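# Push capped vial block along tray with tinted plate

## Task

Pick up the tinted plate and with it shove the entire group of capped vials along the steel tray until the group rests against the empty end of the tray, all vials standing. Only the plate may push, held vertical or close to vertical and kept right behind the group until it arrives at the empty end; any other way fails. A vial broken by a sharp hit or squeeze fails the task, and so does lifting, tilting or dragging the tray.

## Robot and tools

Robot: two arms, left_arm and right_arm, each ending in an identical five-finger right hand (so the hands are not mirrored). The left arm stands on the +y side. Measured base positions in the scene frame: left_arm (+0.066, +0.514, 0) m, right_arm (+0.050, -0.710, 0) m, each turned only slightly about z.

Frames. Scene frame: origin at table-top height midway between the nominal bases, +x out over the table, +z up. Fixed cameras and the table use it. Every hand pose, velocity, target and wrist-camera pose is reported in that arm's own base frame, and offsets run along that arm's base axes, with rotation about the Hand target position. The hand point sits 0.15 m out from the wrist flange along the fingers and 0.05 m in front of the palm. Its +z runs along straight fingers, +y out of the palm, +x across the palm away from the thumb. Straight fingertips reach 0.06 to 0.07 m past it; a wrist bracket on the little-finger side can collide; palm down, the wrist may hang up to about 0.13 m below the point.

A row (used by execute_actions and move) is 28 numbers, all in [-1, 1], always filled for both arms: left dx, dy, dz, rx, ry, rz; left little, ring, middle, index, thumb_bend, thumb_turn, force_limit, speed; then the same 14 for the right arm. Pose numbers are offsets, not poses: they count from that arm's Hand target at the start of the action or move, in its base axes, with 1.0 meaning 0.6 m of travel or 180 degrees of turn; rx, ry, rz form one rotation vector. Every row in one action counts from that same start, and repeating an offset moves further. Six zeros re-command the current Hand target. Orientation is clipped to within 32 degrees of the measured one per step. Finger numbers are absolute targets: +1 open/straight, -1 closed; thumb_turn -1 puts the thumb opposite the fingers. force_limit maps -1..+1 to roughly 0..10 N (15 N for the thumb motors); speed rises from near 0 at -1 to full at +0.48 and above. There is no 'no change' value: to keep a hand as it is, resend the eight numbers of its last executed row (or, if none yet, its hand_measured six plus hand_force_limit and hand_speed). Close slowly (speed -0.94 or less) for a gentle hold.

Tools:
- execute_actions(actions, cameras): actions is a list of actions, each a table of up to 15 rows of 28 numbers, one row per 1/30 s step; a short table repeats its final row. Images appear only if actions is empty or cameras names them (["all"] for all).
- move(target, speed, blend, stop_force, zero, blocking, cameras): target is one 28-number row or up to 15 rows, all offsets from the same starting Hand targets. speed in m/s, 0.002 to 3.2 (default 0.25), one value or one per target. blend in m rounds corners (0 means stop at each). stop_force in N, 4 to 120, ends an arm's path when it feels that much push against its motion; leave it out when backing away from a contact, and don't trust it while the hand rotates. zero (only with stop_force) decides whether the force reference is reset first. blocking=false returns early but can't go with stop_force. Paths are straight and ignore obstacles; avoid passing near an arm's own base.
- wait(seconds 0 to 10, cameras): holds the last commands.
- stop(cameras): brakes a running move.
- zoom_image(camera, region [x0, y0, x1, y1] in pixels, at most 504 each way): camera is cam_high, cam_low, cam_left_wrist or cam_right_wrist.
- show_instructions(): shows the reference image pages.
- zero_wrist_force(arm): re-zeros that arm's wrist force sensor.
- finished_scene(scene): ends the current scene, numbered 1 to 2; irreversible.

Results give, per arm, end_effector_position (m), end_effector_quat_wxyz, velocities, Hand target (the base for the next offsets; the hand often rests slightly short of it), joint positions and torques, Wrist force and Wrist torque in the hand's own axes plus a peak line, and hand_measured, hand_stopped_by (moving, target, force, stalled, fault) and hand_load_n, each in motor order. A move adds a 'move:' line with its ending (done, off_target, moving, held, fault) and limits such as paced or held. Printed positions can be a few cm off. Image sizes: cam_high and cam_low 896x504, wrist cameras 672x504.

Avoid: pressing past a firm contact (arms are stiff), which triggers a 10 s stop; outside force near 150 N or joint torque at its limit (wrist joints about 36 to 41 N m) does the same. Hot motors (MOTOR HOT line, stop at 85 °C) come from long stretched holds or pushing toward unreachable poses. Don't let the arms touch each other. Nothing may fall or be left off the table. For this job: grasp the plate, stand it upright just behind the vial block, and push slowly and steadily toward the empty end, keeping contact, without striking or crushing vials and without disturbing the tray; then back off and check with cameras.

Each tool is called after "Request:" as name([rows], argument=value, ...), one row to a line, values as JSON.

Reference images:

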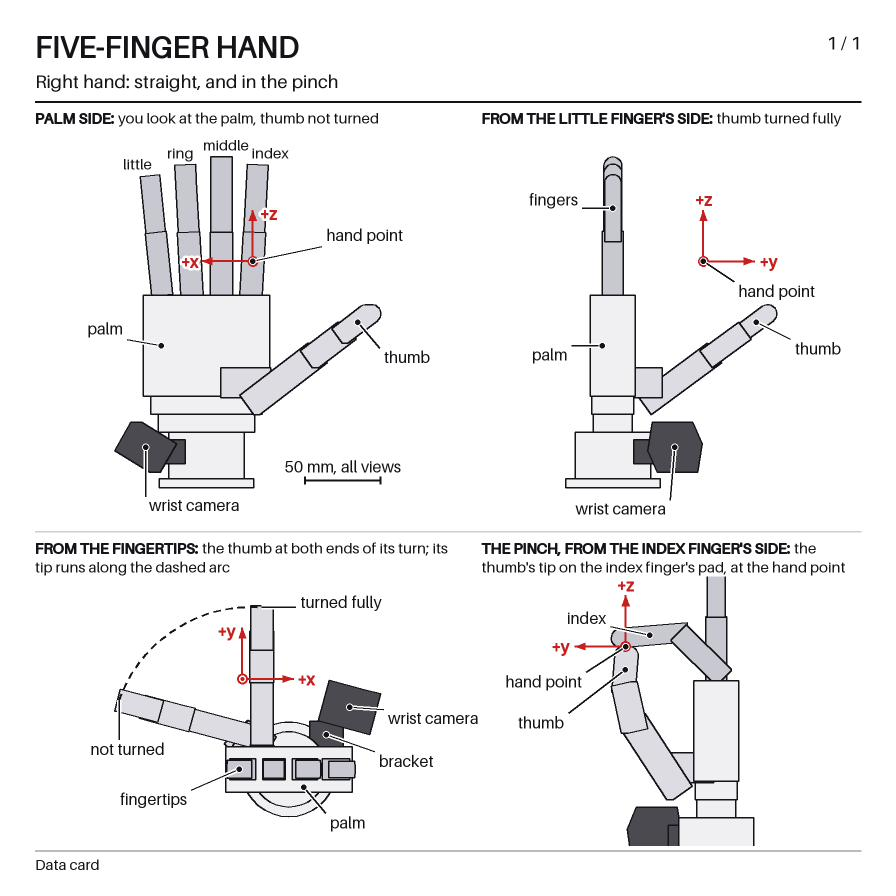

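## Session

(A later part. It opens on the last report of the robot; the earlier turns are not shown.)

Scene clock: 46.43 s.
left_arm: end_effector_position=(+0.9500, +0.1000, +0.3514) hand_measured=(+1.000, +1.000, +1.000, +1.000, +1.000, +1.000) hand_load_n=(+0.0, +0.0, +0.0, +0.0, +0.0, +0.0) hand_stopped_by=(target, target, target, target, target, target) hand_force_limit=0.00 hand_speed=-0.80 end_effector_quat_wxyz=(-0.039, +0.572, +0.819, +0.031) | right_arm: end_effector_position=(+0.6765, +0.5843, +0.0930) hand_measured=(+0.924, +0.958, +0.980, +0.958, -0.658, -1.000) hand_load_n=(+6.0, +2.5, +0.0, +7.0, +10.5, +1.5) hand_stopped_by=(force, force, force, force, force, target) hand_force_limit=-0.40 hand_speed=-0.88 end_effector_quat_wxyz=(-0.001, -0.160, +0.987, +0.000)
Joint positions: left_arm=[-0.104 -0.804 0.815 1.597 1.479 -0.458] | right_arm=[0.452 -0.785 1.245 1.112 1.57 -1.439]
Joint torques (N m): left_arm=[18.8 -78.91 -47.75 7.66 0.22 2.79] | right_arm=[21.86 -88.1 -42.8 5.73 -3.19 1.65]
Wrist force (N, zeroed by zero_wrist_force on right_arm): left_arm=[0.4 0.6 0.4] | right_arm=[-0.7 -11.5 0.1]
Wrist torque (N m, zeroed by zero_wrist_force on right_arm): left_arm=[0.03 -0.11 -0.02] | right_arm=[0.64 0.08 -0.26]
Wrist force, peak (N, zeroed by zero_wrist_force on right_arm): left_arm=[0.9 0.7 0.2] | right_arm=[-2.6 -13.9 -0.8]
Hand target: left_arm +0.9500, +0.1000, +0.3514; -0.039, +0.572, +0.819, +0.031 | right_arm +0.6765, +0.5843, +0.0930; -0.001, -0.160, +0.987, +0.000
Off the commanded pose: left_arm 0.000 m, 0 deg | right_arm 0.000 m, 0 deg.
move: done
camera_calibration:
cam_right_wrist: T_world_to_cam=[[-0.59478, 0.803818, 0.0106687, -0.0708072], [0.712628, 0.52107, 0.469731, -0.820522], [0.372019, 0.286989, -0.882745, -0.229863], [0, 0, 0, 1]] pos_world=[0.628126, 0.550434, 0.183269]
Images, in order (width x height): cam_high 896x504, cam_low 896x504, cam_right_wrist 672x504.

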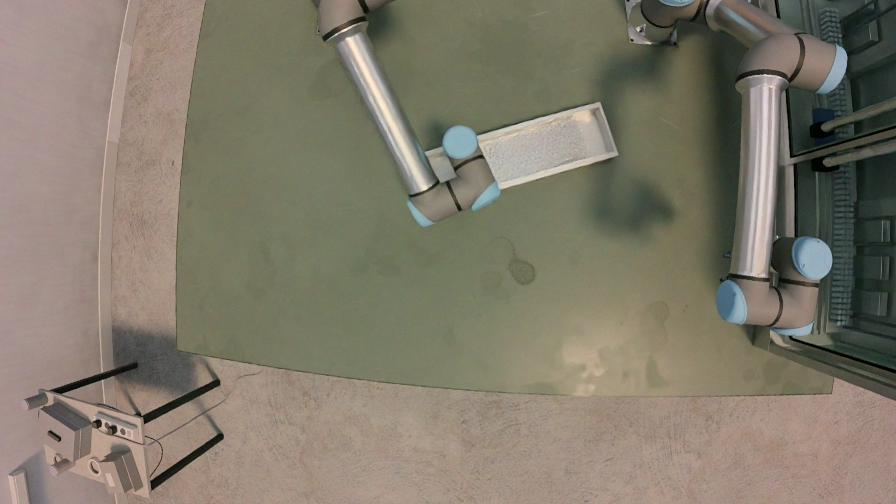

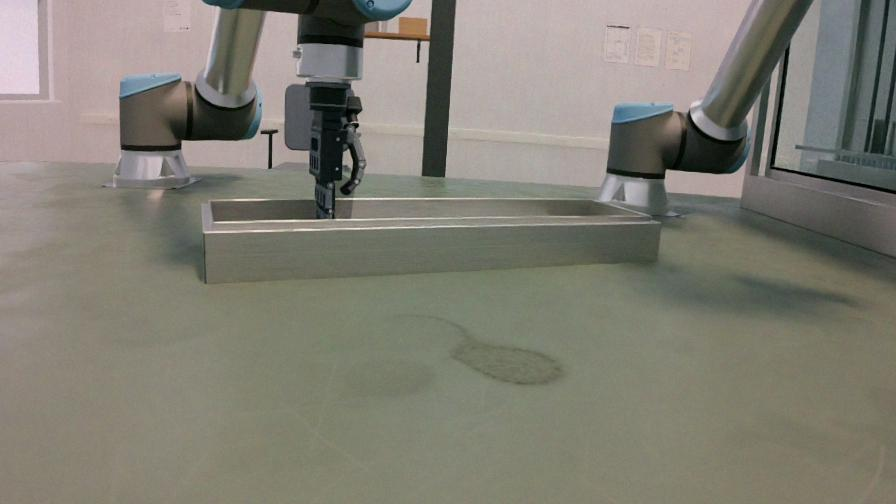

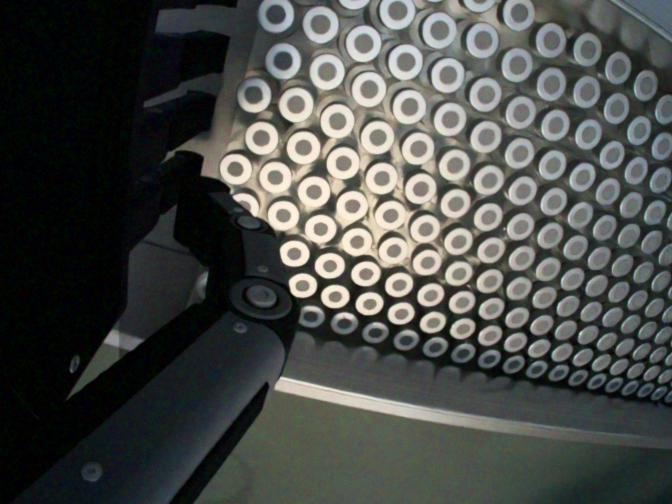

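Request:
move(target=[0,0,0,0,0,0, 1,1,1,1,1,1,0,-0.8, -0.026,0.0792,0,0,0,0, 0.4,0.4,0.4,0.4,-1,-1,-0.4,-0.88], speed=0.03, stop_force=20, cameras=["cam_right_wrist","cam_low","cam_high"])

Request:
zoom_image(camera="cam_right_wrist", region=[270, 340, 430, 500])

Request:
zoom_image(camera="cam_high", region=[540, 80, 640, 180])

Scene clock: 49.80 s.
left_arm: end_effector_position=(+0.9500, +0.1000, +0.3514) hand_measured=(+1.000, +1.000, +1.000, +1.000, +1.000, +1.000) hand_load_n=(+0.0, +0.5, +0.0, +0.0, +0.0, +0.0) hand_stopped_by=(target, target, target, target, target, target) hand_force_limit=0.00 hand_speed=-0.80 end_effector_quat_wxyz=(-0.039, +0.572, +0.819, +0.031) | right_arm: end_effector_position=(+0.6609, +0.6319, +0.0930) hand_measured=(+0.924, +0.958, +0.980, +0.958, -0.658, -1.000) hand_load_n=(+6.5, +2.5, +0.0, +7.0, +10.5, +1.0) hand_stopped_by=(force, force, force, force, force, target) hand_force_limit=-0.40 hand_speed=-0.88 end_effector_quat_wxyz=(-0.001, -0.160, +0.987, +0.000)
Joint positions: left_arm=[-0.104 -0.804 0.815 1.597 1.479 -0.458] | right_arm=[0.511 -0.756 1.192 1.136 1.57 -1.38]
Joint torques (N m): left_arm=[19.1 -79.44 -47.86 7.73 0.38 2.63] | right_arm=[23.5 -92.55 -42.9 5.56 -5.09 2.07]
Wrist force (N, zeroed by zero_wrist_force on right_arm): left_arm=[0.6 0.4 0.6] | right_arm=[-0.6 -12.6 -0.5]
Wrist torque (N m, zeroed by zero_wrist_force on right_arm): left_arm=[-0.02 -0.15 -0.01] | right_arm=[0.79 0.15 -0.39]
Wrist force, peak (N, zeroed by zero_wrist_force on right_arm): left_arm=[0.8 0.4 0.6] | right_arm=[-0.3 -16.0 -1.1]
Hand target: left_arm +0.9500, +0.1000, +0.3514; -0.039, +0.572, +0.819, +0.031 | right_arm +0.6609, +0.6319, +0.0930; -0.001, -0.160, +0.987, +0.000
Off the commanded pose: left_arm 0.000 m, 0 deg | right_arm 0.000 m, 0 deg.
move: done
camera_calibration:
cam_right_wrist: T_world_to_cam=[[-0.59478, 0.803818, 0.0106687, -0.118267], [0.712628, 0.52107, 0.469731, -0.834156], [0.372019, 0.286989, -0.882745, -0.237692], [0, 0, 0, 1]] pos_world=[0.612526, 0.597934, 0.183269]
Images, in order (width x height): cam_high 896x504, cam_low 896x504, cam_right_wrist 672x504.

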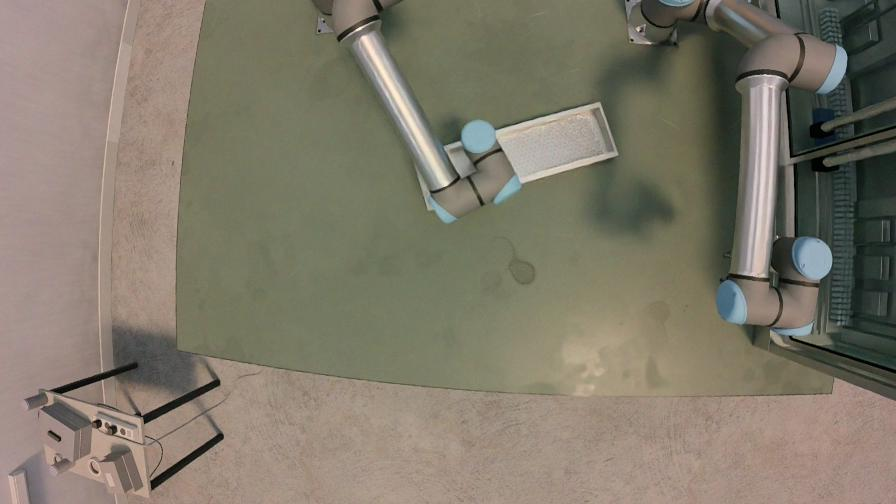

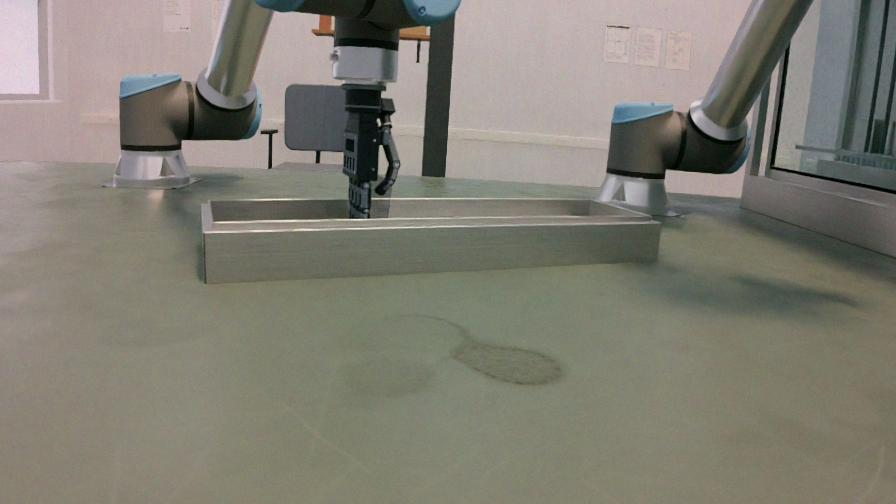

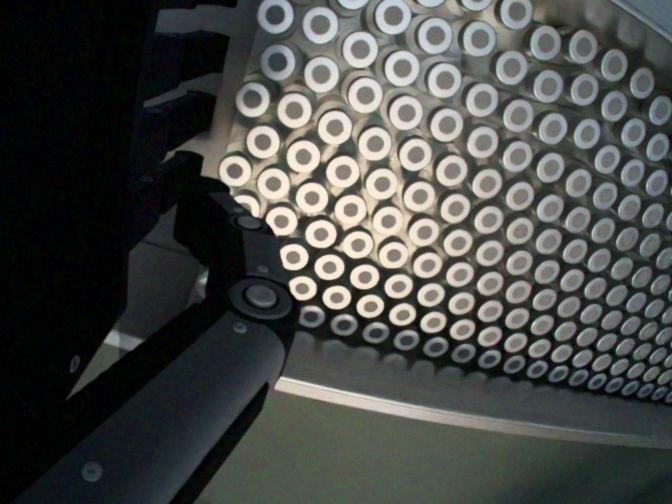

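Scaled by 3.150 from the camera's 672x504 image, which has a finer 960x720 frame.

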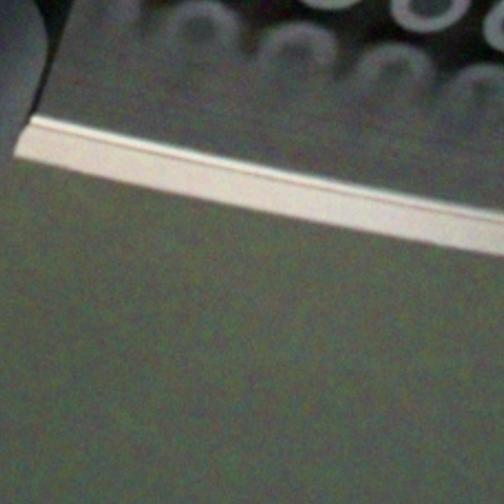

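Scaled by 5.040 from the camera's 896x504 image, which has a finer 1280x720 frame.

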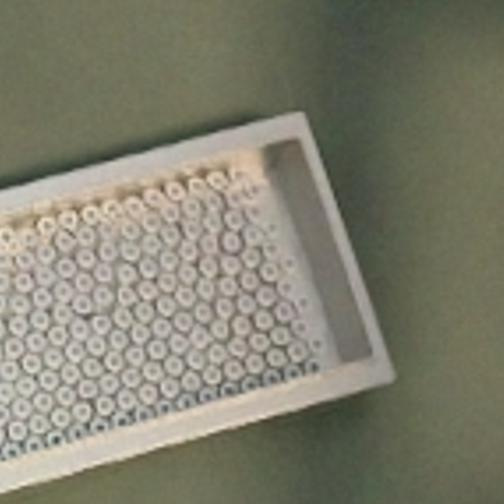

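Request:
move(target=[0,0,0,0,0,0, 1,1,1,1,1,1,0,-0.8, -0.0182,0.0554,0,0,0,0, 0.4,0.4,0.4,0.4,-1,-1,-0.4,-0.88], speed=0.012, stop_force=8, cameras=["cam_right_wrist","cam_low","cam_high"])

Request:
zoom_image(camera="cam_high", region=[560, 90, 630, 160])

Scene clock: 52.90 s.
left_arm: end_effector_position=(+0.9500, +0.1000, +0.3514) hand_measured=(+1.000, +1.000, +1.000, +1.000, +1.000, +1.000) hand_load_n=(+0.0, +0.0, +0.0, +0.0, +0.0, +0.0) hand_stopped_by=(target, target, target, target, target, target) hand_force_limit=0.00 hand_speed=-0.80 end_effector_quat_wxyz=(-0.039, +0.572, +0.819, +0.031) | right_arm: end_effector_position=(+0.6550, +0.6497, +0.0930) hand_measured=(+0.926, +0.958, +0.980, +0.958, -0.658, -1.000) hand_load_n=(+6.5, +4.0, +0.0, +9.0, +10.5, +1.5) hand_stopped_by=(force, force, force, force, force, target) hand_force_limit=-0.40 hand_speed=-0.88 end_effector_quat_wxyz=(-0.001, -0.160, +0.987, +0.000)
Joint positions: left_arm=[-0.104 -0.804 0.815 1.597 1.479 -0.458] | right_arm=[0.533 -0.744 1.169 1.147 1.57 -1.358]
Joint torques (N m): left_arm=[18.01 -80.91 -47.84 7.87 0.16 2.34] | right_arm=[1.75 -116.97 -25.46 0.99 -8.48 -1.94]
Wrist force (N, zeroed by zero_wrist_force on right_arm): left_arm=[0.5 0.5 0.4] | right_arm=[-1.3 -15.2 -0.1]
Wrist torque (N m, zeroed by zero_wrist_force on right_arm): left_arm=[0.01 -0.13 -0.02] | right_arm=[0.87 0.04 -0.39]
Wrist force, peak (N, zeroed by zero_wrist_force on right_arm): left_arm=[1.0 0.5 0.1] | right_arm=[-0.6 -22.0 -3.2]
Hand target: left_arm +0.9500, +0.1000, +0.3514; -0.039, +0.572, +0.819, +0.031 | right_arm +0.6550, +0.6497, +0.0930; -0.001, -0.160, +0.987, +0.000 (not the last commanded pose)
Off the commanded pose: left_arm 0.000 m, 0 deg | right_arm 0.016 m, 0 deg.
move: contact (right_arm)
camera_calibration:
cam_right_wrist: T_world_to_cam=[[-0.59478, 0.803818, 0.0106687, -0.136165], [0.712628, 0.52107, 0.469731, -0.839278], [0.372019, 0.286989, -0.882745, -0.240634], [0, 0, 0, 1]] pos_world=[0.606626, 0.615834, 0.183269]
Images, in order (width x height): cam_high 896x504, cam_low 896x504, cam_right_wrist 672x504.

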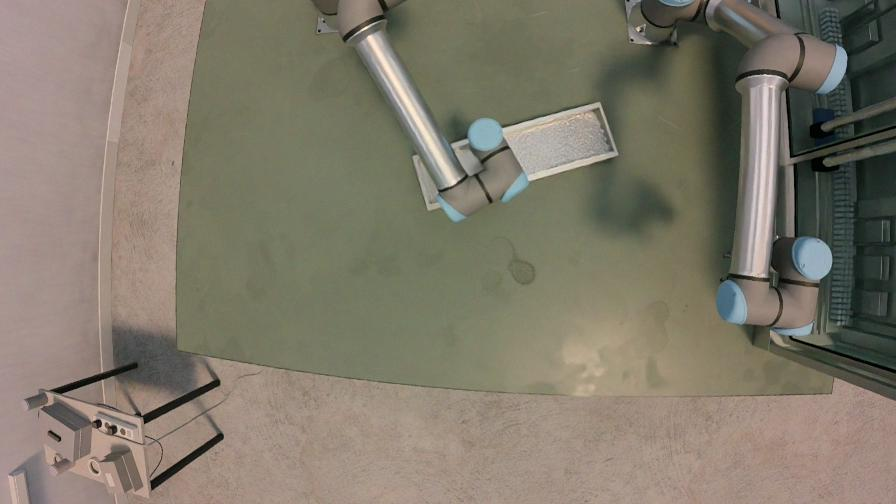

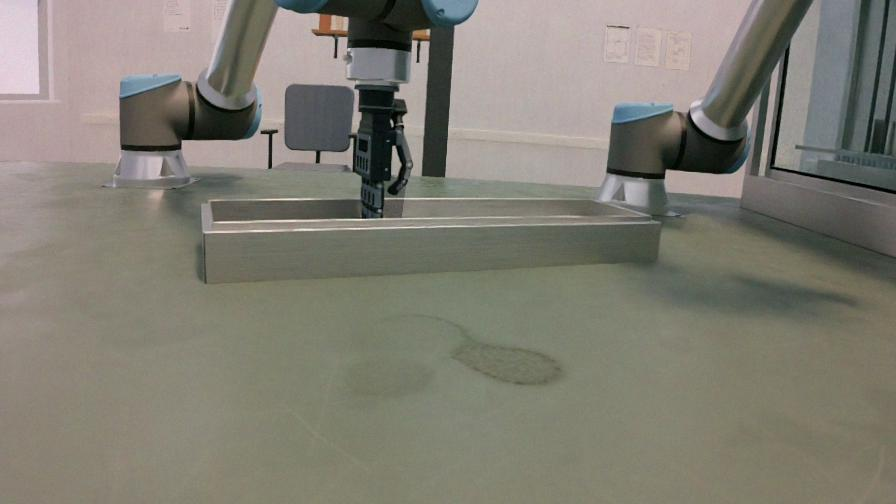

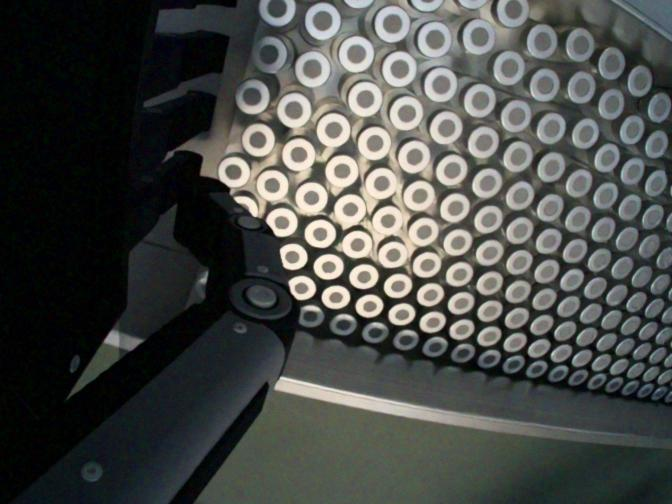

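Scaled by 7.200 from the camera's 896x504 image, which has a finer 1280x720 frame.

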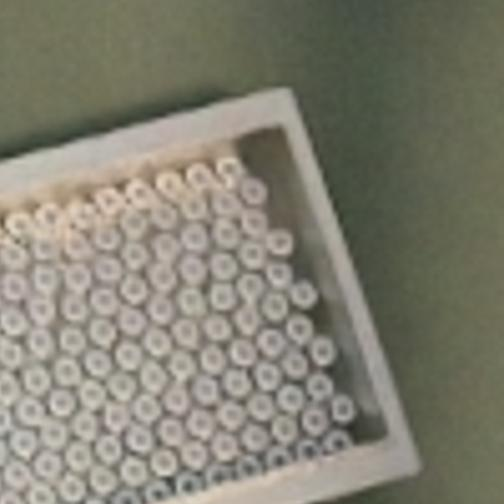

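Request:
zoom_image(camera="cam_right_wrist", region=[220, 0, 672, 400])

Request:
zoom_image(camera="cam_high", region=[500, 90, 640, 200])

Scaled by 1.115 from the camera's 672x504 image, which has a finer 960x720 frame.

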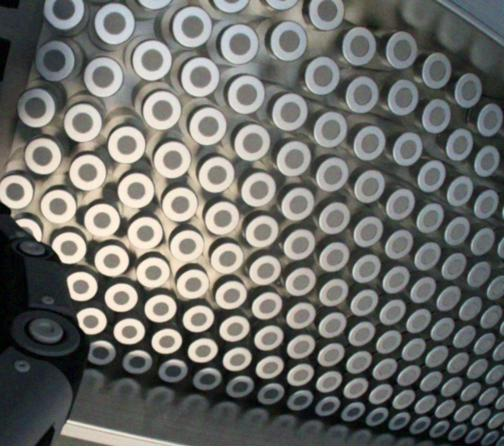

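Scaled by 3.600 from the camera's 896x504 image, which has a finer 1280x720 frame.

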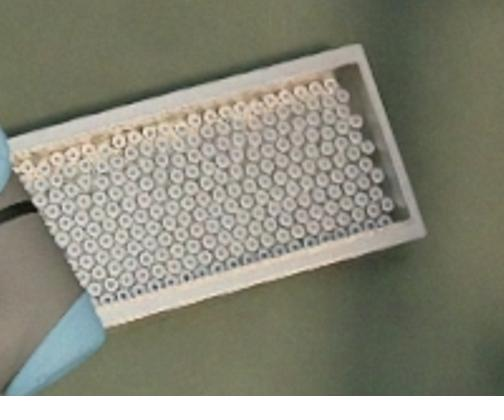

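Request:
move(target=[0,0,0,0,0,0, 1,1,1,1,1,1,0,-0.8, -0.0083,0.0253,0,0,0,0, 0.4,0.4,0.4,0.4,-1,-1,-0.4,-0.88], speed=0.008, stop_force=9, cameras=["cam_right_wrist","cam_high"])

Request:
zoom_image(camera="cam_high", region=[560, 90, 630, 160])

Request:
zoom_image(camera="cam_right_wrist", region=[220, 0, 672, 400])

Scene clock: 55.23 s.
left_arm: end_effector_position=(+0.9500, +0.1000, +0.3514) hand_measured=(+1.000, +1.000, +1.000, +1.000, +1.000, +1.000) hand_load_n=(+0.0, +0.0, +0.0, +0.0, -0.5, +0.0) hand_stopped_by=(target, target, target, target, target, target) hand_force_limit=0.00 hand_speed=-0.80 end_effector_quat_wxyz=(-0.039, +0.572, +0.819, +0.031) | right_arm: end_effector_position=(+0.6548, +0.6504, +0.0930) hand_measured=(+0.926, +0.958, +0.980, +0.958, -0.658, -1.000) hand_load_n=(+8.0, +5.5, +1.0, +12.0, +10.5, +1.5) hand_stopped_by=(force, force, force, force, force, target) hand_force_limit=-0.40 hand_speed=-0.88 end_effector_quat_wxyz=(-0.001, -0.160, +0.987, +0.000)
Joint positions: left_arm=[-0.104 -0.804 0.815 1.597 1.479 -0.458] | right_arm=[0.534 -0.744 1.168 1.147 1.57 -1.358]
Joint torques (N m): left_arm=[19.45 -81.01 -47.84 7.59 0.23 2.25] | right_arm=[8.29 -112.53 -25.36 0.3 -8.44 -1.85]
Wrist force (N, zeroed by zero_wrist_force on right_arm): left_arm=[0.5 0.4 0.3] | right_arm=[-1.9 -21.1 -0.7]
Wrist torque (N m, zeroed by zero_wrist_force on right_arm): left_arm=[-0.01 -0.12 -0.02] | right_arm=[1.30 0.05 -0.54]
Wrist force, peak (N, zeroed by zero_wrist_force on right_arm): left_arm=[0.8 0.4 0.2] | right_arm=[-1.5 -25.2 -1.8]
Hand target: left_arm +0.9500, +0.1000, +0.3514; -0.039, +0.572, +0.819, +0.031 | right_arm +0.6548, +0.6504, +0.0930; -0.001, -0.160, +0.987, +0.000 (not the last commanded pose)
Off the commanded pose: left_arm 0.000 m, 0 deg | right_arm 0.015 m, 0 deg.
move: contact (right_arm)
camera_calibration:
cam_right_wrist: T_world_to_cam=[[-0.594701, 0.803876, 0.0106549, -0.136927], [0.712631, 0.520971, 0.469835, -0.839461], [0.372139, 0.287005, -0.88269, -0.240853], [0, 0, 0, 1]] pos_world=[0.606426, 0.616534, 0.183269]
Images, in order (width x height): cam_high 896x504, cam_right_wrist 672x504.

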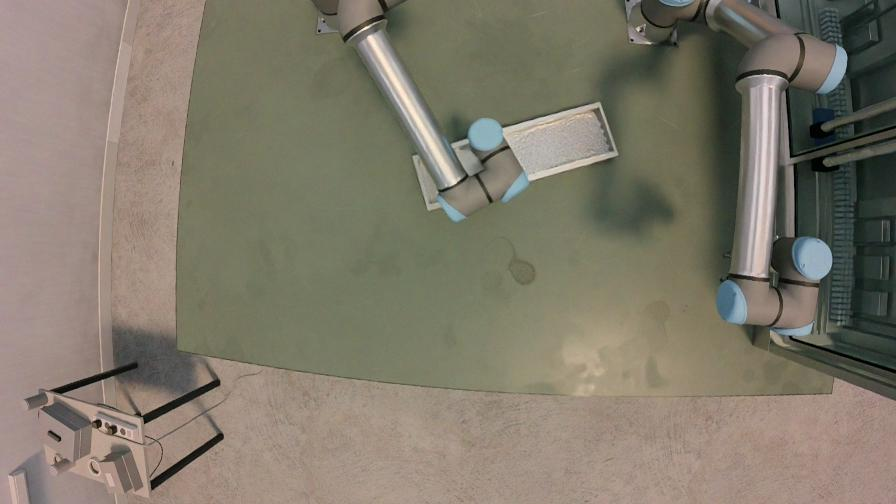

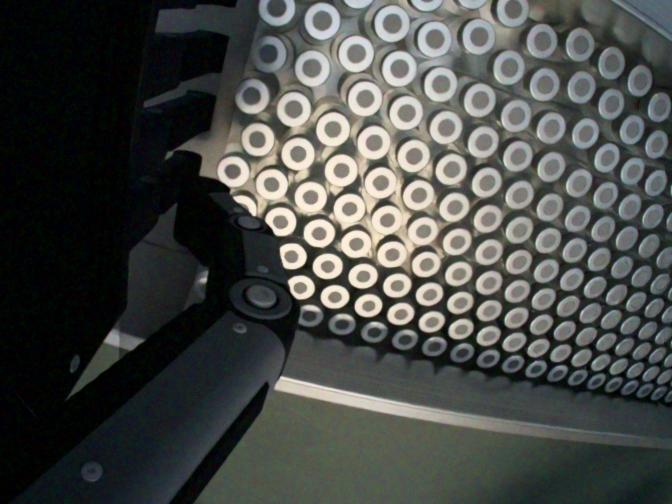

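Scaled by 7.200 from the camera's 896x504 image, which has a finer 1280x720 frame.

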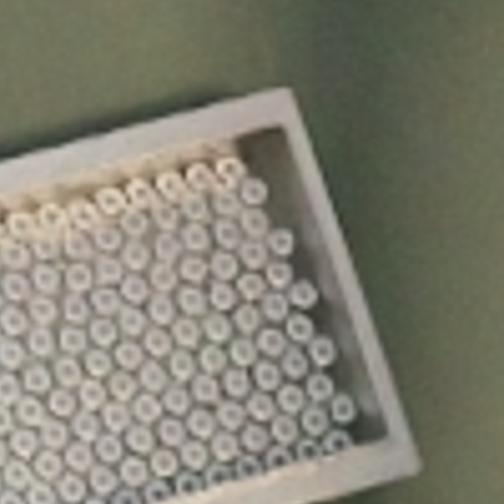

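Scaled by 1.115 from the camera's 672x504 image, which has a finer 960x720 frame.

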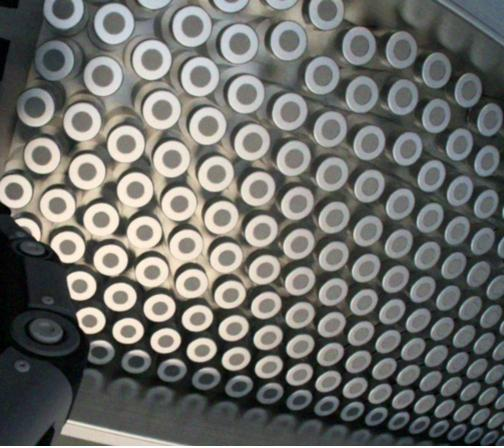

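Request:
zoom_image(camera="cam_right_wrist", region=[400, 0, 672, 200])

Request:
zoom_image(camera="cam_high", region=[500, 100, 590, 190])

Scaled by 1.853 from the camera's 672x504 image, which has a finer 960x720 frame.

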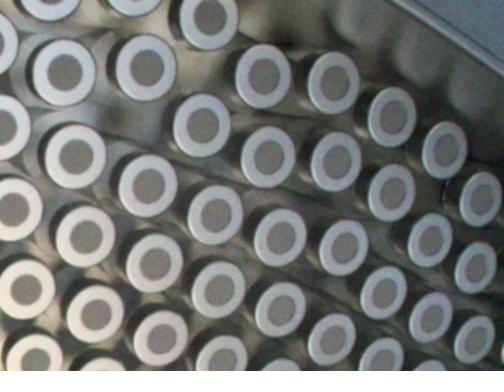

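Scaled by 5.600 from the camera's 896x504 image, which has a finer 1280x720 frame.

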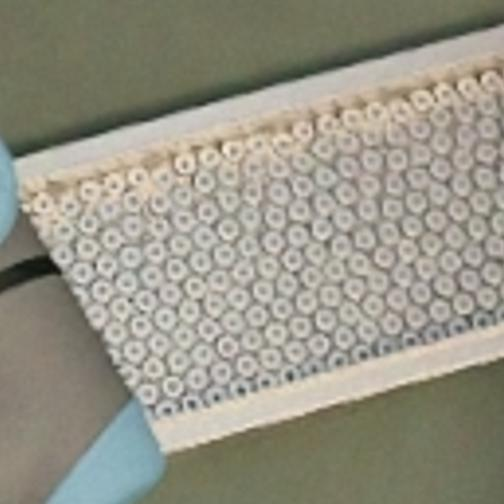

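Request:
move(target=[0,0,0,0,0,0, 1,1,1,1,1,1,0,-0.8, 0,0,0,0,0,-0.0075, 0.4,0.4,0.4,0.4,-1,-1,-0.4,-0.88], speed=0.02, cameras=["cam_right_wrist","cam_high"])

Request:
zoom_image(camera="cam_high", region=[560, 90, 630, 160])

Scene clock: 58.93 s.
left_arm: end_effector_position=(+0.9500, +0.1000, +0.3514) hand_measured=(+1.000, +1.000, +1.000, +1.000, +1.000, +1.000) hand_load_n=(+0.0, +0.0, +0.0, +0.0, +0.0, +0.0) hand_stopped_by=(target, target, target, target, target, target) hand_force_limit=0.00 hand_speed=-0.80 end_effector_quat_wxyz=(-0.039, +0.572, +0.819, +0.031) | right_arm: end_effector_position=(+0.6548, +0.6504, +0.0930) hand_measured=(+0.926, +0.958, +0.980, +0.958, -0.658, -1.000) hand_load_n=(+11.5, +7.0, +0.0, +8.5, +9.5, +1.0) hand_stopped_by=(force, force, force, force, force, target) hand_force_limit=-0.40 hand_speed=-0.88 end_effector_quat_wxyz=(+0.000, -0.148, +0.989, +0.000)
Joint positions: left_arm=[-0.104 -0.804 0.815 1.597 1.479 -0.458] | right_arm=[0.535 -0.745 1.171 1.146 1.57 -1.333]
Joint torques (N m): left_arm=[19.53 -81.03 -47.53 7.76 0.26 2.38] | right_arm=[32.47 -114.17 -24.97 0.49 -10.39 2.27]
Wrist force (N, zeroed by zero_wrist_force on right_arm): left_arm=[0.4 0.3 0.3] | right_arm=[-3.5 -21.9 -0.9]
Wrist torque (N m, zeroed by zero_wrist_force on right_arm): left_arm=[-0.01 -0.12 -0.03] | right_arm=[1.35 -0.01 -1.06]
Wrist force, peak (N, zeroed by zero_wrist_force on right_arm): left_arm=[0.8 0.6 0.3] | right_arm=[-3.5 -23.7 -1.8]
Hand target: left_arm +0.9500, +0.1000, +0.3514; -0.039, +0.572, +0.819, +0.031 | right_arm +0.6548, +0.6504, +0.0930; -0.001, -0.148, +0.989, +0.000
Off the commanded pose: left_arm 0.000 m, 0 deg | right_arm 0.000 m, 0 deg.
move: done
camera_calibration:
cam_right_wrist: T_world_to_cam=[[-0.575847, 0.817489, 0.0105991, -0.158033], [0.724535, 0.504278, 0.469845, -0.836391], [0.378748, 0.278238, -0.882686, -0.239473], [0, 0, 0, 1]] pos_world=[0.605692, 0.617594, 0.183269]
Images, in order (width x height): cam_high 896x504, cam_right_wrist 672x504.

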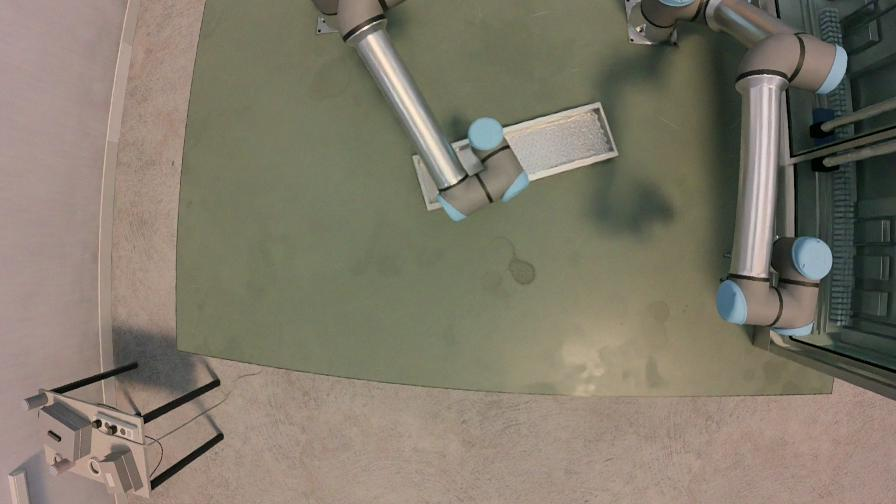

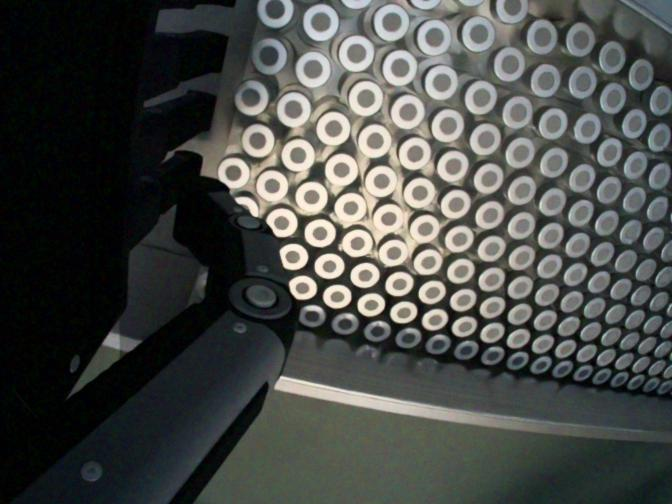

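Scaled by 7.200 from the camera's 896x504 image, which has a finer 1280x720 frame.

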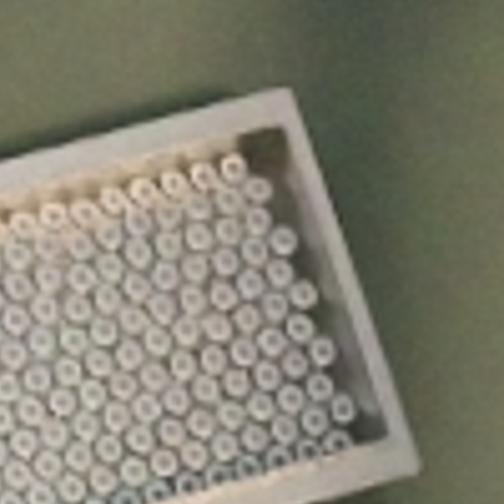

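Request:
move(target=[0,0,0,0,0,0, 1,1,1,1,1,1,0,-0.8, 0,0,0,0,0,-0.009, 0.4,0.4,0.4,0.4,-1,-1,-0.4,-0.88], speed=0.02, cameras=["cam_right_wrist","cam_high"])

Request:
zoom_image(camera="cam_high", region=[560, 90, 630, 160])

Request:
zoom_image(camera="cam_right_wrist", region=[220, 0, 672, 400])

Scene clock: 60.27 s.
left_arm: end_effector_position=(+0.9500, +0.1000, +0.3514) hand_measured=(+1.000, +1.000, +1.000, +1.000, +1.000, +1.000) hand_load_n=(+0.0, +0.0, +0.0, +0.0, +0.0, +0.0) hand_stopped_by=(target, target, target, target, target, target) hand_force_limit=0.00 hand_speed=-0.80 end_effector_quat_wxyz=(-0.039, +0.572, +0.819, +0.031) | right_arm: end_effector_position=(+0.6549, +0.6504, +0.0930) hand_measured=(+0.926, +0.958, +0.980, +0.958, -0.658, -1.000) hand_load_n=(+17.0, +9.5, +0.0, +5.5, +11.0, +1.0) hand_stopped_by=(force, force, force, force, force, target) hand_force_limit=-0.40 hand_speed=-0.88 end_effector_quat_wxyz=(+0.000, -0.134, +0.991, +0.000)
Joint positions: left_arm=[-0.104 -0.804 0.815 1.597 1.479 -0.458] | right_arm=[0.536 -0.747 1.174 1.144 1.57 -1.303]
Joint torques (N m): left_arm=[19.39 -79.59 -47.18 7.6 0.2 2.33] | right_arm=[42.82 -107.58 -13.36 6.02 -12.76 3.31]
Wrist force (N, zeroed by zero_wrist_force on right_arm): left_arm=[0.4 -0.1 0.4] | right_arm=[-26.1 -25.5 -3.6]
Wrist torque (N m, zeroed by zero_wrist_force on right_arm): left_arm=[-0.08 -0.11 -0.04] | right_arm=[1.55 -1.12 -3.22]
Wrist force, peak (N, zeroed by zero_wrist_force on right_arm): left_arm=[0.9 0.4 0.4] | right_arm=[-26.1 -25.7 -3.6]
Hand target: left_arm +0.9500, +0.1000, +0.3514; -0.039, +0.572, +0.819, +0.031 | right_arm +0.6548, +0.6504, +0.0930; +0.000, -0.134, +0.991, +0.000
Off the commanded pose: left_arm 0.000 m, 0 deg | right_arm 0.000 m, 0 deg.
move: done
camera_calibration:
cam_right_wrist: T_world_to_cam=[[-0.552547, 0.833415, 0.0105745, -0.183708], [0.738458, 0.48363, 0.469874, -0.832085], [0.386486, 0.267436, -0.88267, -0.237516], [0, 0, 0, 1]] pos_world=[0.604749, 0.619047, 0.183269]
Images, in order (width x height): cam_high 896x504, cam_right_wrist 672x504.

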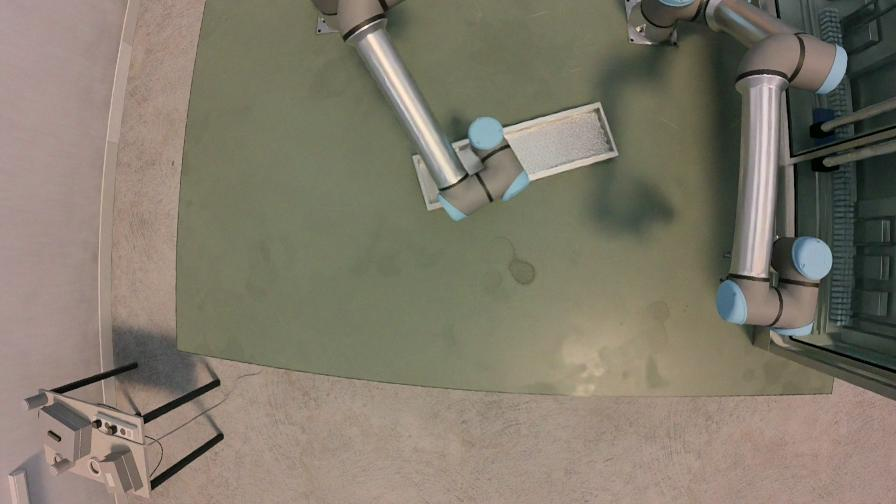

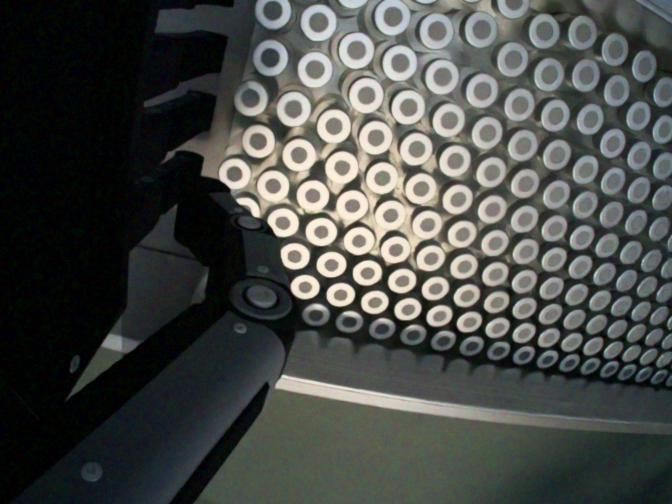

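Scaled by 7.200 from the camera's 896x504 image, which has a finer 1280x720 frame.

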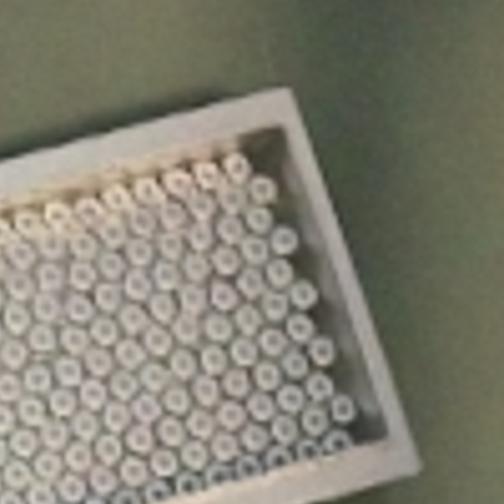

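Scaled by 1.115 from the camera's 672x504 image, which has a finer 960x720 frame.

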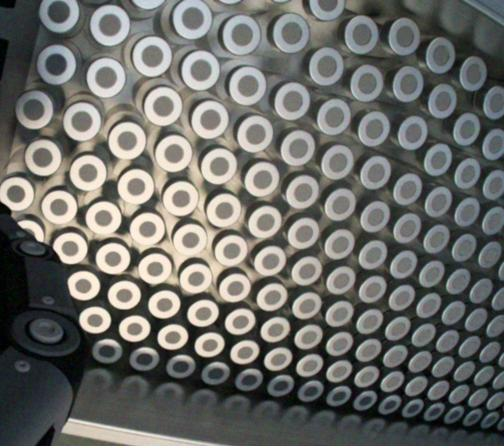

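Request:
move([
  [0,0,0,0,0,0, 1,1,1,1,1,1,0,-0.8, 0.0047,-0.0038,0,0,0,0, 0.4,0.4,0.4,0.4,-1,-1,-0.4,-0.88],
  [0,0,0,0,0,0, 1,1,1,1,1,1,0,-0.8, 0.0125,-0.0275,0,0,0,0.0178, 0.4,0.4,0.4,0.4,-1,-1,-0.4,-0.88],
  [0,0,0,0,0,0, 1,1,1,1,1,1,0,-0.8, 0.0125,-0.0275,0.19,0,0,0.0178, 0.4,0.4,0.4,0.4,-1,-1,-0.4,-0.88],
  [0,0,0,0,0,0, 1,1,1,1,1,1,0,-0.8, 0.128,-0.3905,0.1783,-0.0425,-0.0129,0.0178, 0.4,0.4,0.4,0.4,-1,-1,-0.4,-0.88],
], speed=[0.015,0.03,0.1,0.2], blend=[0.001,0.002,0.02,0], cameras=["cam_right_wrist","cam_high","cam_low"])

Request:
zoom_image(camera="cam_high", region=[440, 90, 640, 220])

Request:
zoom_image(camera="cam_right_wrist", region=[200, 0, 672, 400])

Request:
zoom_image(camera="cam_low", region=[160, 60, 400, 300])

Scene clock: 65.37 s.
left_arm: end_effector_position=(+0.9500, +0.1000, +0.3514) hand_measured=(+1.000, +1.000, +1.000, +1.000, +1.000, +1.000) hand_load_n=(+0.0, +0.0, +0.0, +0.5, -0.5, +0.0) hand_stopped_by=(target, target, target, target, target, target) hand_force_limit=0.00 hand_speed=-0.80 end_effector_quat_wxyz=(-0.039, +0.572, +0.819, +0.031) | right_arm: end_effector_position=(+0.7316, +0.4164, +0.2000) hand_measured=(+0.924, +0.958, +0.980, +0.958, -0.658, -1.000) hand_load_n=(+3.5, +0.0, +0.0, +0.0, +10.5, +1.0) hand_stopped_by=(force, force, force, force, force, target) hand_force_limit=-0.40 hand_speed=-0.88 end_effector_quat_wxyz=(+0.011, -0.161, +0.984, -0.068)
Joint positions: left_arm=[-0.104 -0.804 0.815 1.597 1.479 -0.458] | right_arm=[0.28 -0.92 1.268 1.218 1.709 -1.616]
Joint torques (N m): left_arm=[17.04 -80.2 -48.05 7.61 0 2.28] | right_arm=[-9.75 -106.71 -25.27 1.68 1.39 -2.93]
Wrist force (N, zeroed by zero_wrist_force on right_arm): left_arm=[0.6 0.3 0.2] | right_arm=[-3.6 0.7 1.7]
Wrist torque (N m, zeroed by zero_wrist_force on right_arm): left_arm=[0.00 -0.14 -0.01] | right_arm=[-0.11 0.47 0.02]
Wrist force, peak (N, zeroed by zero_wrist_force on right_arm): left_arm=[0.9 0.6 0.2] | right_arm=[-27.6 -26.3 -4.2]
Hand target: left_arm +0.9500, +0.1000, +0.3514; -0.039, +0.572, +0.819, +0.031 | right_arm +0.7316, +0.4161, +0.2000; +0.011, -0.161, +0.984, -0.068
Off the commanded pose: left_arm 0.000 m, 0 deg | right_arm 0.000 m, 0 deg.
move: done
camera_calibration:
cam_right_wrist: T_world_to_cam=[[-0.595611, 0.794045, -0.121406, 0.126976], [0.690568, 0.583364, 0.427553, -0.823871], [0.41032, 0.170816, -0.895801, -0.0847092], [0, 0, 0, 1]] pos_world=[0.679326, 0.394262, 0.291782]
Images, in order (width x height): cam_high 896x504, cam_low 896x504, cam_right_wrist 672x504.

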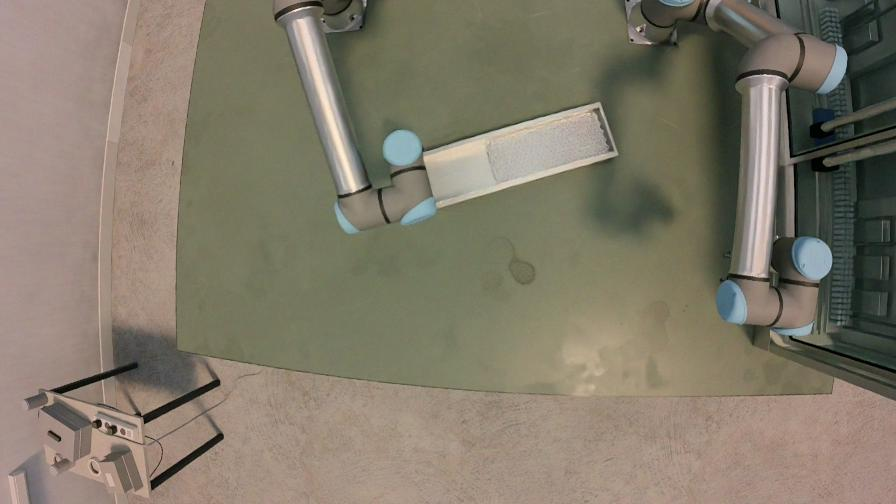

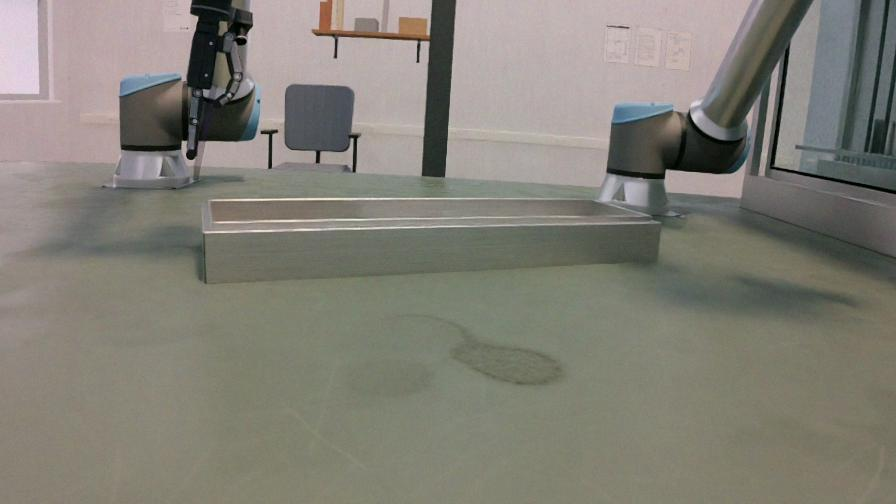

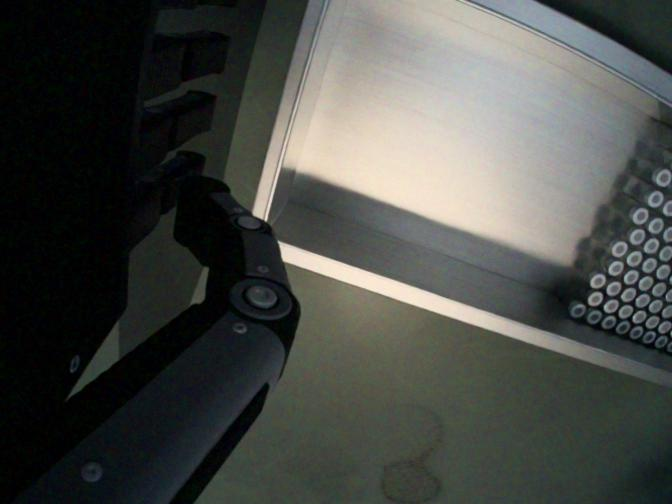

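Scaled by 2.520 from the camera's 896x504 image, which has a finer 1280x720 frame.

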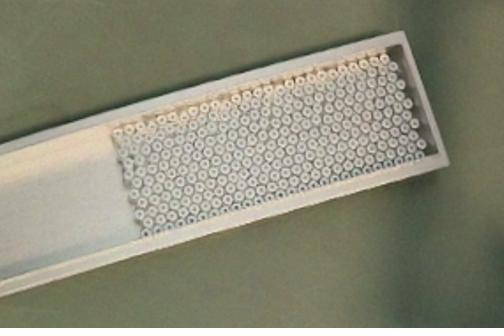

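Scaled by 1.068 from the camera's 672x504 image, which has a finer 960x720 frame.

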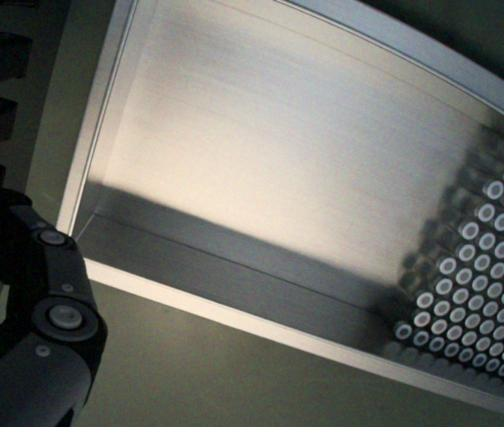

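Scaled by 2.100 from the camera's 896x504 image, which has a finer 1280x720 frame.

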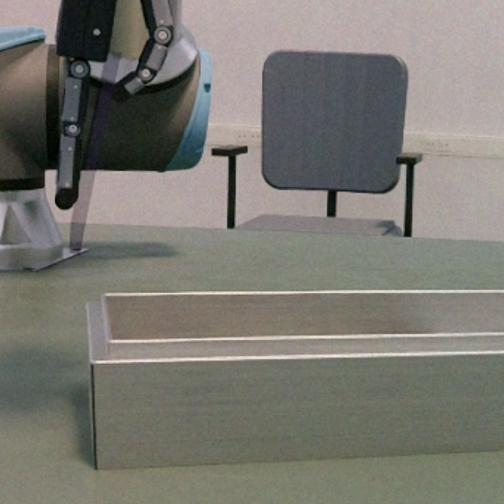

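Request:
move(target=[0,0,0,0,0,0, 1,1,1,1,1,1,0,-0.8, 0.0037,-0.011,-0.19,0,0,0, 0.4,0.4,0.4,0.4,-1,-1,-0.4,-0.88], speed=0.07, stop_force=8, cameras=["cam_low"])

Request:
zoom_image(camera="cam_low", region=[160, 100, 340, 300])

Scene clock: 68.60 s.
left_arm: end_effector_position=(+0.9500, +0.1000, +0.3514) hand_measured=(+1.000, +1.000, +1.000, +1.000, +1.000, +1.000) hand_load_n=(+0.0, +0.0, +0.0, +0.0, +0.0, +0.0) hand_stopped_by=(target, target, target, target, target, target) hand_force_limit=0.00 hand_speed=-0.80 end_effector_quat_wxyz=(-0.039, +0.572, +0.819, +0.031) | right_arm: end_effector_position=(+0.7339, +0.4095, +0.0860) hand_measured=(+0.924, +0.958, +0.980, +0.958, -0.658, -1.000) hand_load_n=(+5.5, +0.0, +0.0, +0.0, +10.0, +1.0) hand_stopped_by=(force, force, force, force, force, target) hand_force_limit=-0.40 hand_speed=-0.88 end_effector_quat_wxyz=(+0.011, -0.161, +0.984, -0.068)
Joint positions: left_arm=[-0.104 -0.804 0.815 1.597 1.479 -0.458] | right_arm=[0.271 -0.842 1.35 1.056 1.709 -1.625]
Joint torques (N m): left_arm=[17.79 -79.94 -47.38 7.47 -0.01 2.1] | right_arm=[-8.47 -81.53 -21.43 1.04 -1.08 -2.35]
Wrist force (N, zeroed by zero_wrist_force on right_arm): left_arm=[0.4 0.5 0.1] | right_arm=[-4.0 -2.6 0.3]
Wrist torque (N m, zeroed by zero_wrist_force on right_arm): left_arm=[0.02 -0.11 -0.02] | right_arm=[0.05 0.65 -0.32]
Wrist force, peak (N, zeroed by zero_wrist_force on right_arm): left_arm=[0.9 0.4 0.3] | right_arm=[-4.1 -2.6 0.7]
Hand target: left_arm +0.9500, +0.1000, +0.3514; -0.039, +0.572, +0.819, +0.031 | right_arm +0.7339, +0.4095, +0.0860; +0.011, -0.161, +0.984, -0.068
Off the commanded pose: left_arm 0.000 m, 0 deg | right_arm 0.000 m, 0 deg.
move: done
Images, in order (width x height): cam_low 896x504.

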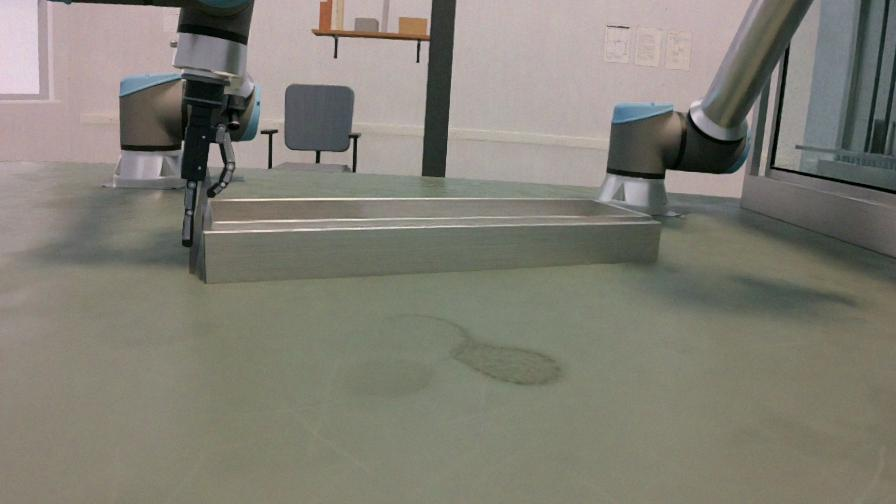

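Scaled by 2.520 from the camera's 896x504 image, which has a finer 1280x720 frame.

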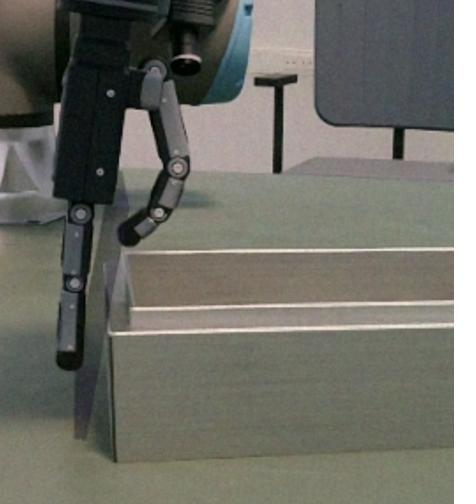

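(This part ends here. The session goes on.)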